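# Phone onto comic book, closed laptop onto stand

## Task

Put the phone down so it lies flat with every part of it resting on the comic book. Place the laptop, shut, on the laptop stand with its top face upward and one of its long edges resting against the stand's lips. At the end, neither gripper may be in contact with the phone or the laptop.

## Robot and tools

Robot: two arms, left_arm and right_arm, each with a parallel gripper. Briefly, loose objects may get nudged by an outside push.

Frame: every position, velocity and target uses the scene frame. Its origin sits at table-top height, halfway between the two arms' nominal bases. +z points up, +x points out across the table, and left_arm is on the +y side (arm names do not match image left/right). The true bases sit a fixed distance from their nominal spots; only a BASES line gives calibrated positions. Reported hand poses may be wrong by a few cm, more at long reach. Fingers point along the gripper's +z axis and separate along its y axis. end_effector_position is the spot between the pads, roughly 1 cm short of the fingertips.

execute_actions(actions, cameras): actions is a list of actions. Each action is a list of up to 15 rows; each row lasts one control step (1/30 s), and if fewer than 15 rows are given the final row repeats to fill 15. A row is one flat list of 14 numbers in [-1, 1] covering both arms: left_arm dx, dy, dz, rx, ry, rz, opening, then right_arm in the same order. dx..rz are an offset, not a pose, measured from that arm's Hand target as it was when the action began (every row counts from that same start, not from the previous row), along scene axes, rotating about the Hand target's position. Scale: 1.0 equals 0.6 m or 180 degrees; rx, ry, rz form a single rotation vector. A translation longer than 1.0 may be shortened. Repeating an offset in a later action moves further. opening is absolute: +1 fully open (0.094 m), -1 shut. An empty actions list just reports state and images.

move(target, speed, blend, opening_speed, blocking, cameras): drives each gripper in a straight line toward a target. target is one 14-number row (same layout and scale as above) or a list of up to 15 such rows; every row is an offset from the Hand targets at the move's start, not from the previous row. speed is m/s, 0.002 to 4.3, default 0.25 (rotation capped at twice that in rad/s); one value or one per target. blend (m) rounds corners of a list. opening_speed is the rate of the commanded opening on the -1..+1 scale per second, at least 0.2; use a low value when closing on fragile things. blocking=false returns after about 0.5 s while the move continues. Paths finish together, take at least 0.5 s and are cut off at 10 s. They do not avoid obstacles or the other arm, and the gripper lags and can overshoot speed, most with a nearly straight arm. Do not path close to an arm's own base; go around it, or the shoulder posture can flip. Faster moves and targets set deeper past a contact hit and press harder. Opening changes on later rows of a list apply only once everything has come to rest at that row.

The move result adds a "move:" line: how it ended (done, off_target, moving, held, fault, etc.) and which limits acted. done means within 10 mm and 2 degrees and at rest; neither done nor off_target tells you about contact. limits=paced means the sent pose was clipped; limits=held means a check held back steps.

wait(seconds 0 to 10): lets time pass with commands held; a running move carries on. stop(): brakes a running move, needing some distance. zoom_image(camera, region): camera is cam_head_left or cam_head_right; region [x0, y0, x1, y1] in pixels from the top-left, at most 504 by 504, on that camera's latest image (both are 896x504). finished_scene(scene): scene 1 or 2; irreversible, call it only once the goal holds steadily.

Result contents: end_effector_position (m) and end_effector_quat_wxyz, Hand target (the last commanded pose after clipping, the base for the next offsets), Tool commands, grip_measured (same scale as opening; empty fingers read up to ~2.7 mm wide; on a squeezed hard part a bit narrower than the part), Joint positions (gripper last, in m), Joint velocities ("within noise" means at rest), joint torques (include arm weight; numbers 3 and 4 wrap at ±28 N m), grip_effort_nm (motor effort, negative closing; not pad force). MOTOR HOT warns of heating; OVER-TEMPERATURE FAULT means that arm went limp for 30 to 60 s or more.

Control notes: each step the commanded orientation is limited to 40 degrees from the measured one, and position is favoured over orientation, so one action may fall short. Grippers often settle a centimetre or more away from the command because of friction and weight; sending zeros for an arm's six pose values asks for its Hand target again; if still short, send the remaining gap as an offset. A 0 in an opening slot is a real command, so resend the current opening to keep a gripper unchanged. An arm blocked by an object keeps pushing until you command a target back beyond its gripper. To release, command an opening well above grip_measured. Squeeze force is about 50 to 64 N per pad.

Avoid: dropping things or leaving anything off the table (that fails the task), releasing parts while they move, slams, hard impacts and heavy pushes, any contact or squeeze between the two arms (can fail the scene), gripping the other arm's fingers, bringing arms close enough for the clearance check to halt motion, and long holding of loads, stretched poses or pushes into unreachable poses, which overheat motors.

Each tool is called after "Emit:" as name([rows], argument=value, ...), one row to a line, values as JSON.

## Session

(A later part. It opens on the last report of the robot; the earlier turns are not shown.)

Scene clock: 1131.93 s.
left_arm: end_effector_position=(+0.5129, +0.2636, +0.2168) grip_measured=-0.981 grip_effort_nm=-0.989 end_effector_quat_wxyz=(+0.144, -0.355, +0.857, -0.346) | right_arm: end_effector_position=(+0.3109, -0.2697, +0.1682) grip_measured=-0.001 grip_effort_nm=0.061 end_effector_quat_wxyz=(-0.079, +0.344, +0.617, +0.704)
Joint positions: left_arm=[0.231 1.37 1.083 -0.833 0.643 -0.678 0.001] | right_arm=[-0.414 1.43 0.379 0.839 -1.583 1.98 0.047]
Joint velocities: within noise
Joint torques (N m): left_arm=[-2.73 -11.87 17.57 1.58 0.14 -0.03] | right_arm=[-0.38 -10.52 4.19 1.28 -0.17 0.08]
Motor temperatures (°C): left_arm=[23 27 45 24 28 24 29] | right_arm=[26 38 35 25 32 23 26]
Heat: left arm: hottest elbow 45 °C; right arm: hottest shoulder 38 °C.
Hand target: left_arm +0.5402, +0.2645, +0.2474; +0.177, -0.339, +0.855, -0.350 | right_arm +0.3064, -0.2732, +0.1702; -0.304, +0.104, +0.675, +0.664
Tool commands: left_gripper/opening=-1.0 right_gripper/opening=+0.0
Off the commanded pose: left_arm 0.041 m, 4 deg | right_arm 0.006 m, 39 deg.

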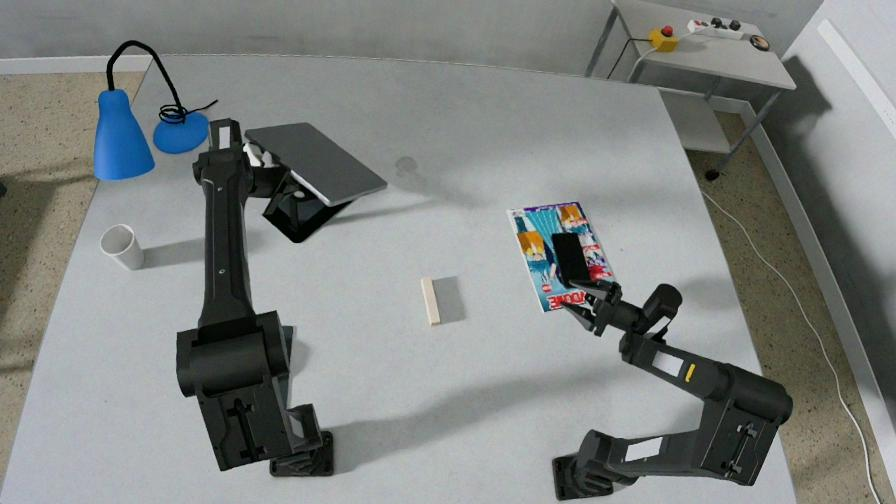

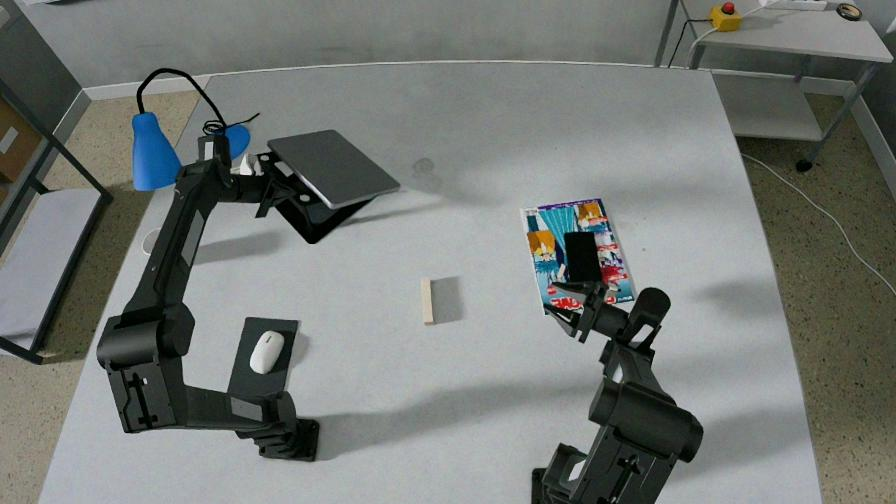

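Emit:
move([
  [0.025,-0.02,-0.07,0,0,0,-1,0,0,0,0,0,0,0],
  [0.025,-0.025,-0.175,0,0,0,-1,0,0,0,0,0,0,0],
], speed=0.08)

Emit:
zoom_image(camera="cam_head_left", region=[230, 110, 400, 250])

Emit:
zoom_image(camera="cam_head_right", region=[240, 110, 410, 250])

Scene clock: 1139.50 s.
left_arm: end_effector_position=(+0.5542, +0.2570, +0.1481) grip_measured=-0.981 grip_effort_nm=-0.989 end_effector_quat_wxyz=(+0.179, -0.342, +0.854, -0.349) | right_arm: end_effector_position=(+0.3109, -0.2697, +0.1682) grip_measured=-0.001 grip_effort_nm=0.066 end_effector_quat_wxyz=(-0.079, +0.344, +0.617, +0.704)
Joint positions: left_arm=[0.191 1.509 1.01 -0.519 0.62 -0.723 0.001] | right_arm=[-0.414 1.43 0.379 0.839 -1.583 1.98 0.047]
Joint velocities: within noise
Joint torques (N m): left_arm=[-3.02 -14.33 9.51 1.98 0.13 -0.03] | right_arm=[-0.44 -10.52 4.16 1.29 -0.17 0.07]
Motor temperatures (°C): left_arm=[23 27 46 24 28 24 29] | right_arm=[26 38 35 25 32 23 26]
Heat: left arm: hottest elbow 46 °C; right arm: hottest shoulder 38 °C.
Hand target: left_arm +0.5552, +0.2495, +0.1423; +0.177, -0.339, +0.855, -0.350 | right_arm +0.3064, -0.2732, +0.1702; -0.304, +0.104, +0.675, +0.664
Off the commanded pose: left_arm 0.009 m, 0 deg | right_arm 0.006 m, 39 deg.
joint sent to its limit (right arm) — joint 5 (wrist yaw), lower limit. The joint targets are off in orientation, not in position.
move: off_target (right_arm)

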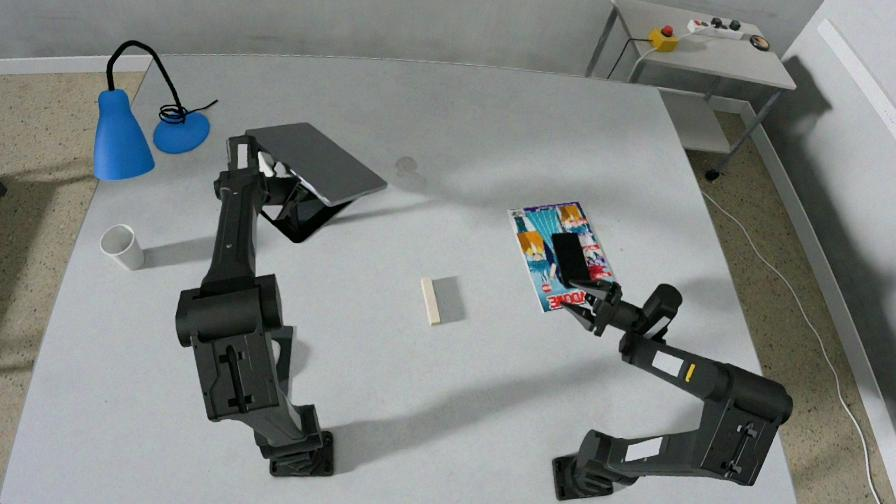

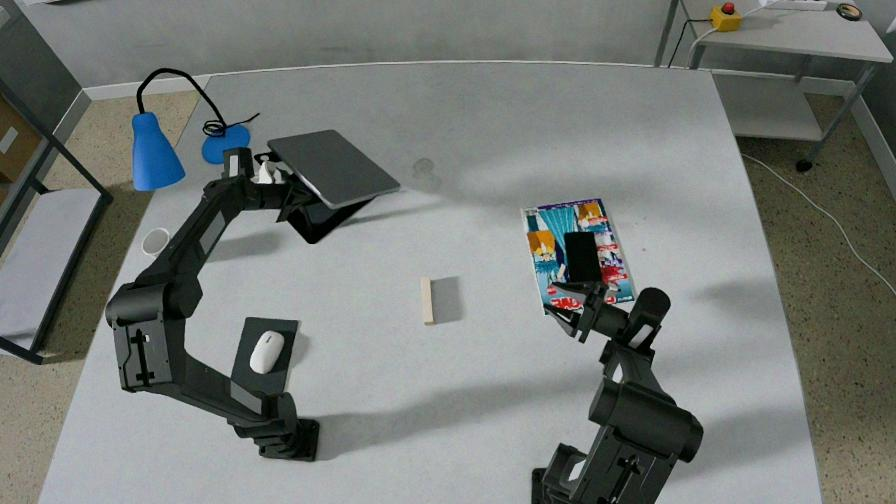

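Scaled by 2.965.

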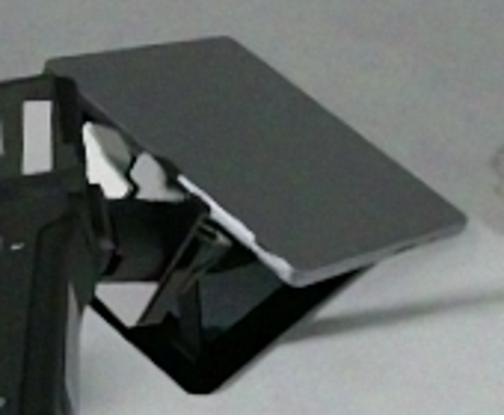

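Scaled by 2.965.

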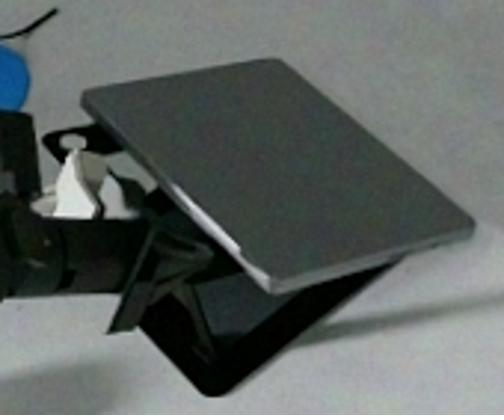

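Emit:
move(target=[0.026,-0.021,-0.013,0,0,0,-1,0,0,0,0,0,0,0], speed=0.04)

Emit:
zoom_image(camera="cam_head_left", region=[230, 110, 400, 250])

Emit:
zoom_image(camera="cam_head_right", region=[240, 110, 410, 250])

Scene clock: 1143.27 s.
left_arm: end_effector_position=(+0.5620, +0.2428, +0.1329) grip_measured=-0.981 grip_effort_nm=-0.989 end_effector_quat_wxyz=(+0.170, -0.345, +0.855, -0.348) | right_arm: end_effector_position=(+0.3109, -0.2697, +0.1682) grip_measured=-0.001 grip_effort_nm=0.061 end_effector_quat_wxyz=(-0.079, +0.344, +0.617, +0.704)
Joint positions: left_arm=[0.157 1.545 1.01 -0.481 0.603 -0.758 0.001] | right_arm=[-0.414 1.43 0.379 0.839 -1.583 1.98 0.047]
Joint velocities: within noise
Joint torques (N m): left_arm=[-2.96 -13.86 11.02 1.94 0.21 -0.03] | right_arm=[-0.38 -10.52 4.19 1.28 -0.16 0.08]
Motor temperatures (°C): left_arm=[23 27 45 24 28 24 29] | right_arm=[26 38 35 25 31 23 26]
Heat: left arm: hottest elbow 45 °C; right arm: hottest shoulder 38 °C.
Hand target: left_arm +0.5708, +0.2367, +0.1347; +0.177, -0.338, +0.855, -0.351 | right_arm +0.3064, -0.2732, +0.1702; -0.304, +0.104, +0.675, +0.664
Off the commanded pose: left_arm 0.011 m, 1 deg | right_arm 0.006 m, 39 deg.
joint sent to its limit (right arm) — joint 5 (wrist yaw), lower limit. The joint targets are off in orientation, not in position.
move: off_target (left_arm, right_arm)

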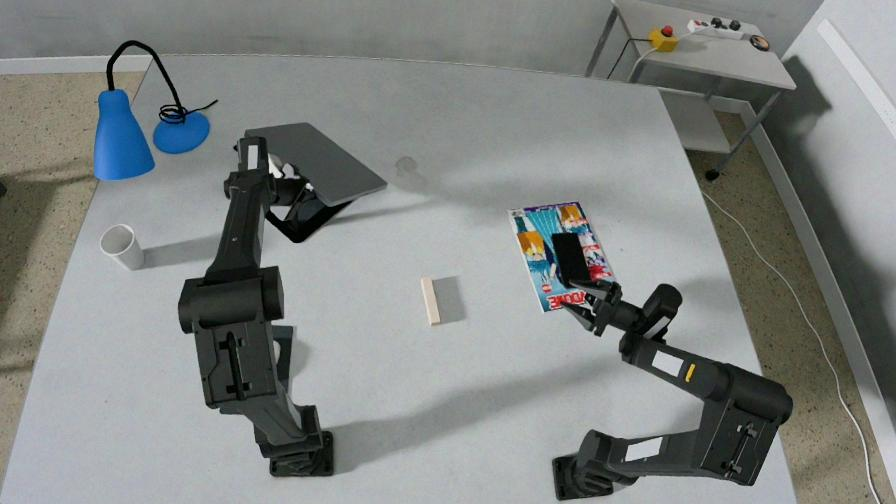

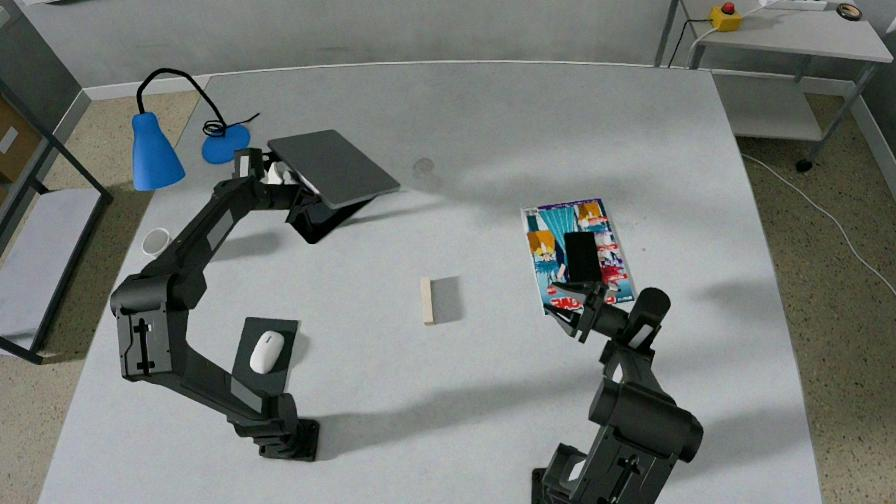

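Scaled by 2.965.

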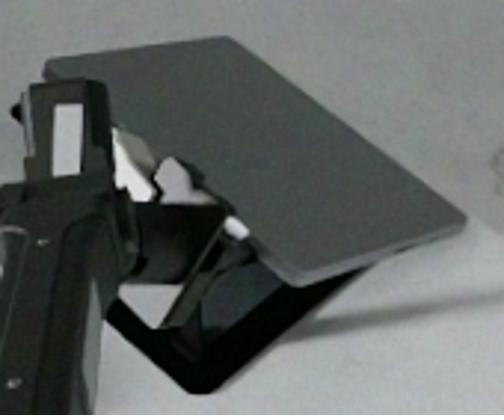

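Scaled by 2.965.

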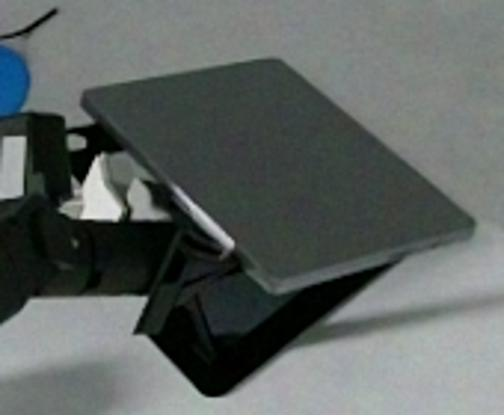

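Emit:
move(target=[0.03,-0.025,0.003,0,0,0,-1,0,0,0,0,0,0,0], speed=0.04)

Emit:
zoom_image(camera="cam_head_left", region=[230, 110, 400, 250])

Emit:
zoom_image(camera="cam_head_right", region=[240, 110, 410, 250])

Scene clock: 1146.53 s.
left_arm: end_effector_position=(+0.5626, +0.2412, +0.1314) grip_measured=-0.981 grip_effort_nm=-0.994 end_effector_quat_wxyz=(+0.166, -0.360, +0.851, -0.344) | right_arm: end_effector_position=(+0.3109, -0.2697, +0.1682) grip_measured=-0.001 grip_effort_nm=0.071 end_effector_quat_wxyz=(-0.079, +0.344, +0.617, +0.704)
Joint positions: left_arm=[0.148 1.545 1.01 -0.48 0.584 -0.795 0.001] | right_arm=[-0.414 1.43 0.379 0.839 -1.583 1.98 0.047]
Joint velocities: within noise
Joint torques (N m): left_arm=[-4.78 -11.99 14.52 2.32 0.1 0.01] | right_arm=[-0.38 -10.52 4.19 1.31 -0.16 0.08]
Motor temperatures (°C): left_arm=[23 27 45 24 28 24 29] | right_arm=[26 38 35 25 31 23 26]
Heat: left arm: hottest elbow 45 °C; right arm: hottest shoulder 38 °C.
Hand target: left_arm +0.5888, +0.2218, +0.1365; +0.177, -0.338, +0.855, -0.350 | right_arm +0.3064, -0.2732, +0.1702; -0.304, +0.104, +0.675, +0.664
Off the commanded pose: left_arm 0.033 m, 3 deg | right_arm 0.006 m, 39 deg.
joint sent to its limit (right arm) — joint 5 (wrist yaw), lower limit. The joint targets are off in orientation, not in position.
move: off_target (left_arm, right_arm)

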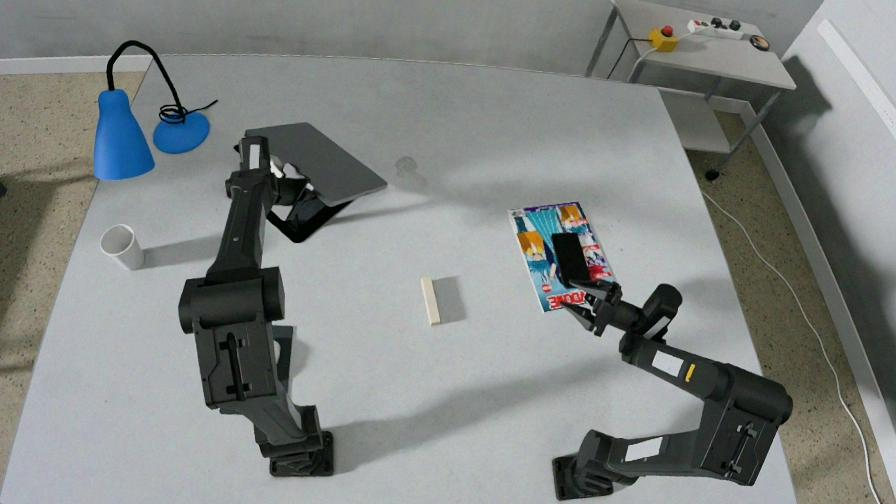

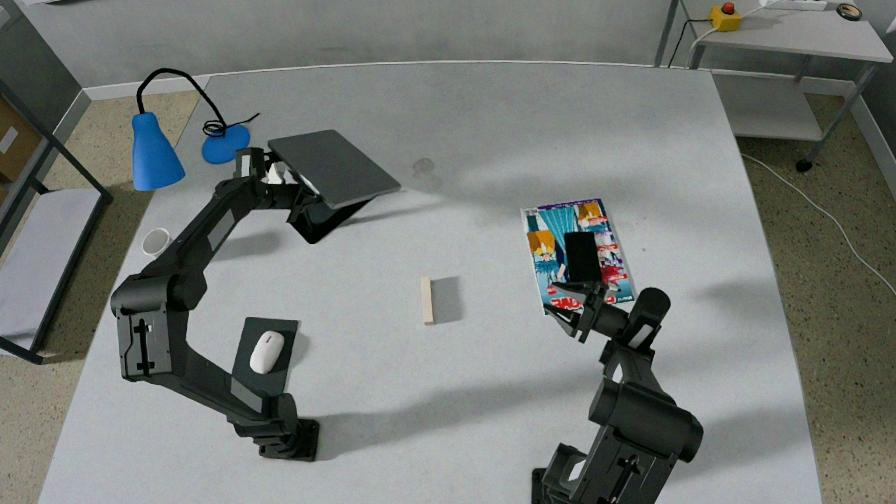

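Scaled by 2.965.

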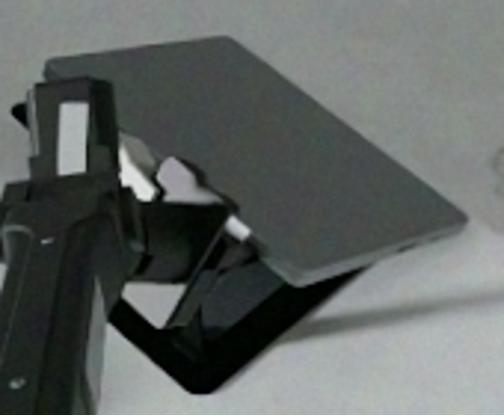

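Scaled by 2.965.

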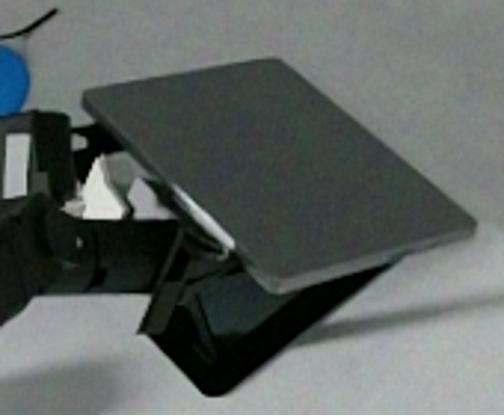

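Emit:
move(target=[0.028,-0.023,-0.003,0,0,0,-1,0,0,0,0,0,0,0], speed=0.04)

Emit:
zoom_image(camera="cam_head_left", region=[230, 110, 400, 250])

Emit:
zoom_image(camera="cam_head_right", region=[240, 110, 410, 250])

Scene clock: 1150.97 s.
left_arm: end_effector_position=(+0.5737, +0.2291, +0.1316) grip_measured=-0.981 grip_effort_nm=-0.989 end_effector_quat_wxyz=(+0.167, -0.361, +0.851, -0.343) | right_arm: end_effector_position=(+0.3109, -0.2697, +0.1682) grip_measured=-0.001 grip_effort_nm=0.066 end_effector_quat_wxyz=(-0.079, +0.344, +0.617, +0.704)
Joint positions: left_arm=[0.117 1.564 1.031 -0.463 0.564 -0.829 0.001] | right_arm=[-0.414 1.43 0.379 0.839 -1.583 1.98 0.047]
Joint velocities: within noise
Joint torques (N m): left_arm=[-5.01 -10.4 16.09 2.41 0.11 -0.01] | right_arm=[-0.44 -10.52 4.19 1.26 -0.17 0.08]
Motor temperatures (°C): left_arm=[23 27 45 24 28 24 29] | right_arm=[26 38 35 25 31 23 26]
Heat: left arm: hottest elbow 45 °C; right arm: hottest shoulder 38 °C.
Hand target: left_arm +0.6057, +0.2080, +0.1348; +0.177, -0.338, +0.855, -0.350 | right_arm +0.3064, -0.2732, +0.1702; -0.304, +0.104, +0.675, +0.664
Off the commanded pose: left_arm 0.038 m, 3 deg | right_arm 0.006 m, 39 deg.
joint sent to its limit (right arm) — joint 5 (wrist yaw), lower limit. The joint targets are off in orientation, not in position.
move: off_target (left_arm, right_arm)

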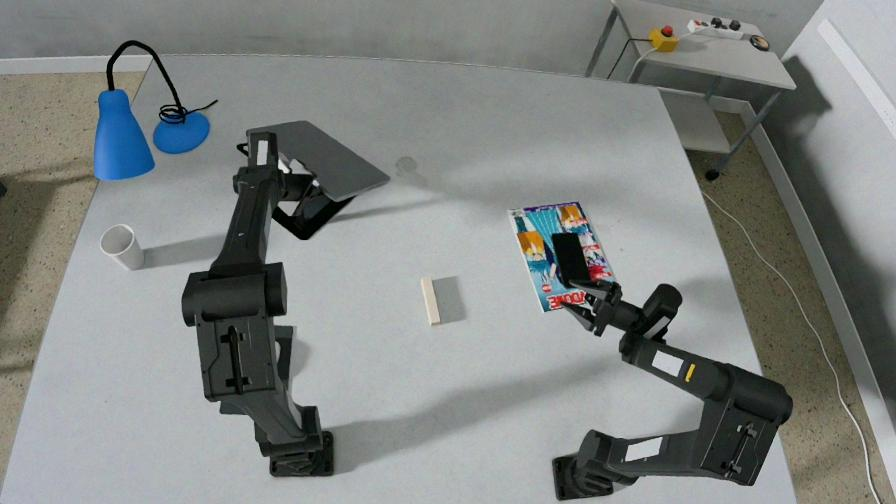

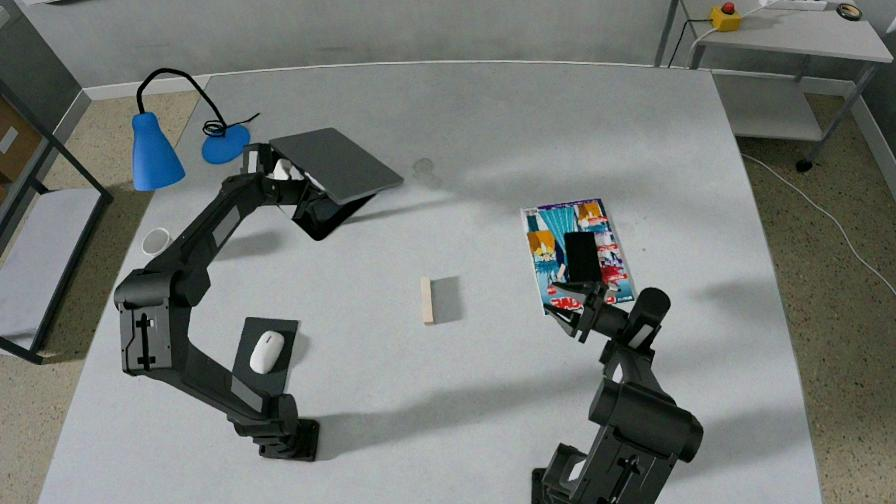

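Scaled by 2.965.

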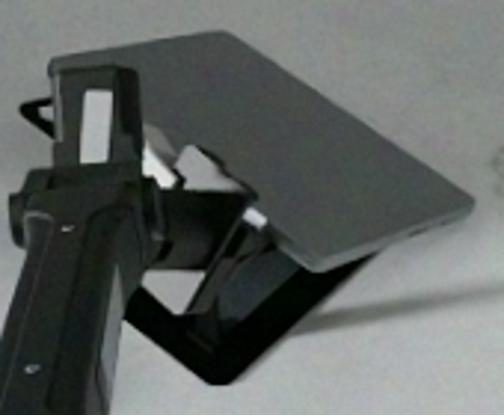

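Scaled by 2.965.

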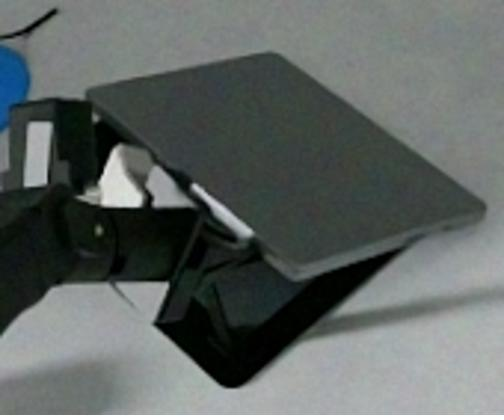

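Emit:
move([
  [-0.06,0.045,0.01,0,0,0,-1,0,0,0,0,0,0,0],
  [-0.12,0.09,0.06,0,0,0,-1,0,0,0,0,0,0,0],
], speed=0.06, cameras=[])

Emit:
move(target=[-0.2,0.15,0.12,0,0,0,-1,0,0,0,0,0,0,0], speed=0.25)

Emit:
zoom_image(camera="cam_head_left", region=[230, 110, 400, 250])

Emit:
zoom_image(camera="cam_head_right", region=[240, 110, 410, 250])

Scene clock: 1156.80 s.
left_arm: end_effector_position=(+0.5399, +0.2571, +0.1662) grip_measured=-0.981 grip_effort_nm=-0.984 end_effector_quat_wxyz=(+0.173, -0.338, +0.856, -0.351) | right_arm: end_effector_position=(+0.3109, -0.2697, +0.1682) grip_measured=-0.001 grip_effort_nm=0.066 end_effector_quat_wxyz=(-0.079, +0.344, +0.617, +0.704)
Joint positions: left_arm=[0.202 1.458 1.011 -0.592 0.635 -0.699 0.001] | right_arm=[-0.414 1.43 0.379 0.839 -1.583 1.98 0.047]
Joint velocities: within noise
Joint torques (N m): left_arm=[-1.03 -15.56 9.42 0.75 0.37 0.17] | right_arm=[-0.38 -10.52 4.18 1.29 -0.16 0.07]
Motor temperatures (°C): left_arm=[23 27 44 24 28 24 30] | right_arm=[26 37 35 25 31 23 26]
Heat: left arm: hottest elbow 44 °C; right arm: hottest shoulder 37 °C.
Hand target: left_arm +0.5336, +0.2621, +0.1708; +0.177, -0.339, +0.855, -0.350 | right_arm +0.3064, -0.2732, +0.1702; -0.304, +0.104, +0.675, +0.664
Off the commanded pose: left_arm 0.009 m, 0 deg | right_arm 0.006 m, 39 deg.
joint sent to its limit (right arm) — joint 5 (wrist yaw), lower limit. The joint targets are off in orientation, not in position.
move: off_target (right_arm)
No camera images: "cameras" was empty.

Scene clock: 1158.67 s.
left_arm: end_effector_position=(+0.4086, +0.3437, +0.2269) grip_measured=-0.981 grip_effort_nm=-0.989 end_effector_quat_wxyz=(+0.160, -0.343, +0.856, -0.353) | right_arm: end_effector_position=(+0.3109, -0.2697, +0.1682) grip_measured=-0.001 grip_effort_nm=0.061 end_effector_quat_wxyz=(-0.079, +0.344, +0.617, +0.704)
Joint positions: left_arm=[0.544 1.22 0.981 -1.098 0.768 -0.285 0.001] | right_arm=[-0.414 1.43 0.379 0.839 -1.583 1.98 0.047]
Joint velocities: within noise
Joint torques (N m): left_arm=[-0.62 -10.23 13.75 0.36 0.56 0.15] | right_arm=[-0.44 -10.46 4.16 1.29 -0.16 0.08]
Motor temperatures (°C): left_arm=[23 27 44 24 28 24 30] | right_arm=[26 37 35 25 31 23 26]
Heat: left arm: hottest elbow 44 °C; right arm: hottest shoulder 37 °C.
Hand target: left_arm +0.4136, +0.3521, +0.2427; +0.177, -0.339, +0.855, -0.350 | right_arm +0.3064, -0.2732, +0.1702; -0.304, +0.104, +0.675, +0.664
Off the commanded pose: left_arm 0.019 m, 2 deg | right_arm 0.006 m, 39 deg.
joint sent to its limit (right arm) — joint 5 (wrist yaw), lower limit. The joint targets are off in orientation, not in position.
move: off_target (left_arm, right_arm)

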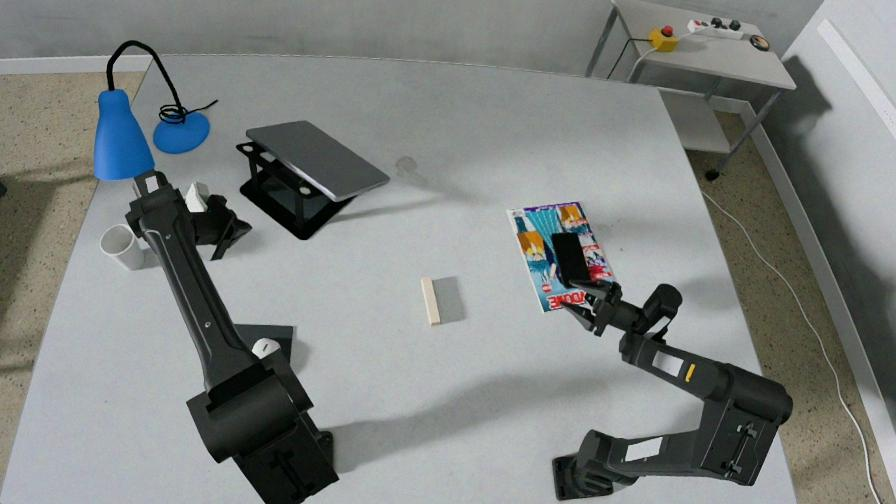

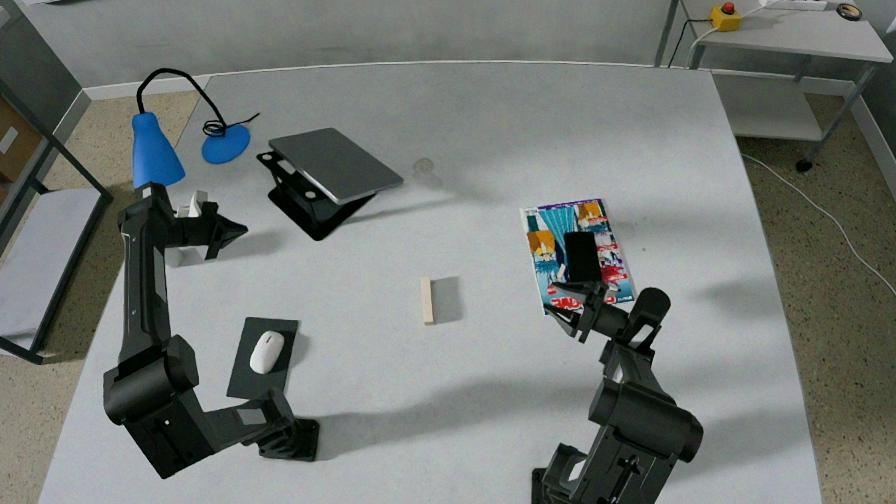

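Scaled by 2.965.

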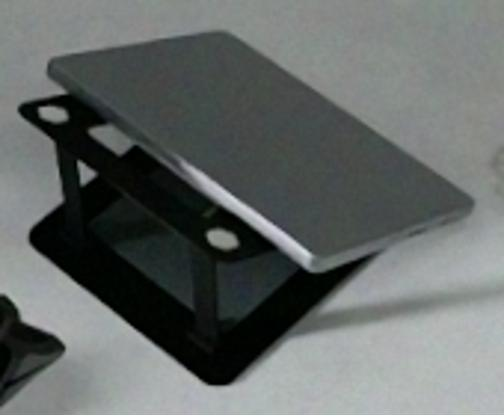

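Scaled by 2.965.

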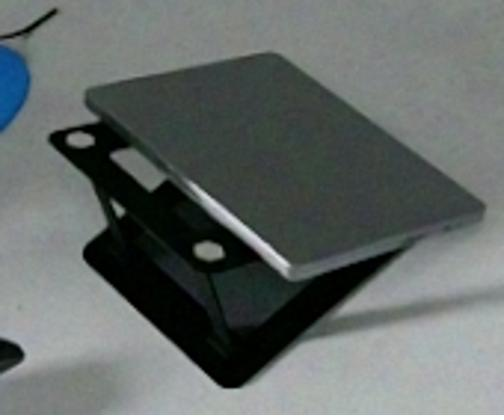

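Emit:
finished_scene(scene=1)

The scene is finished: the task was done.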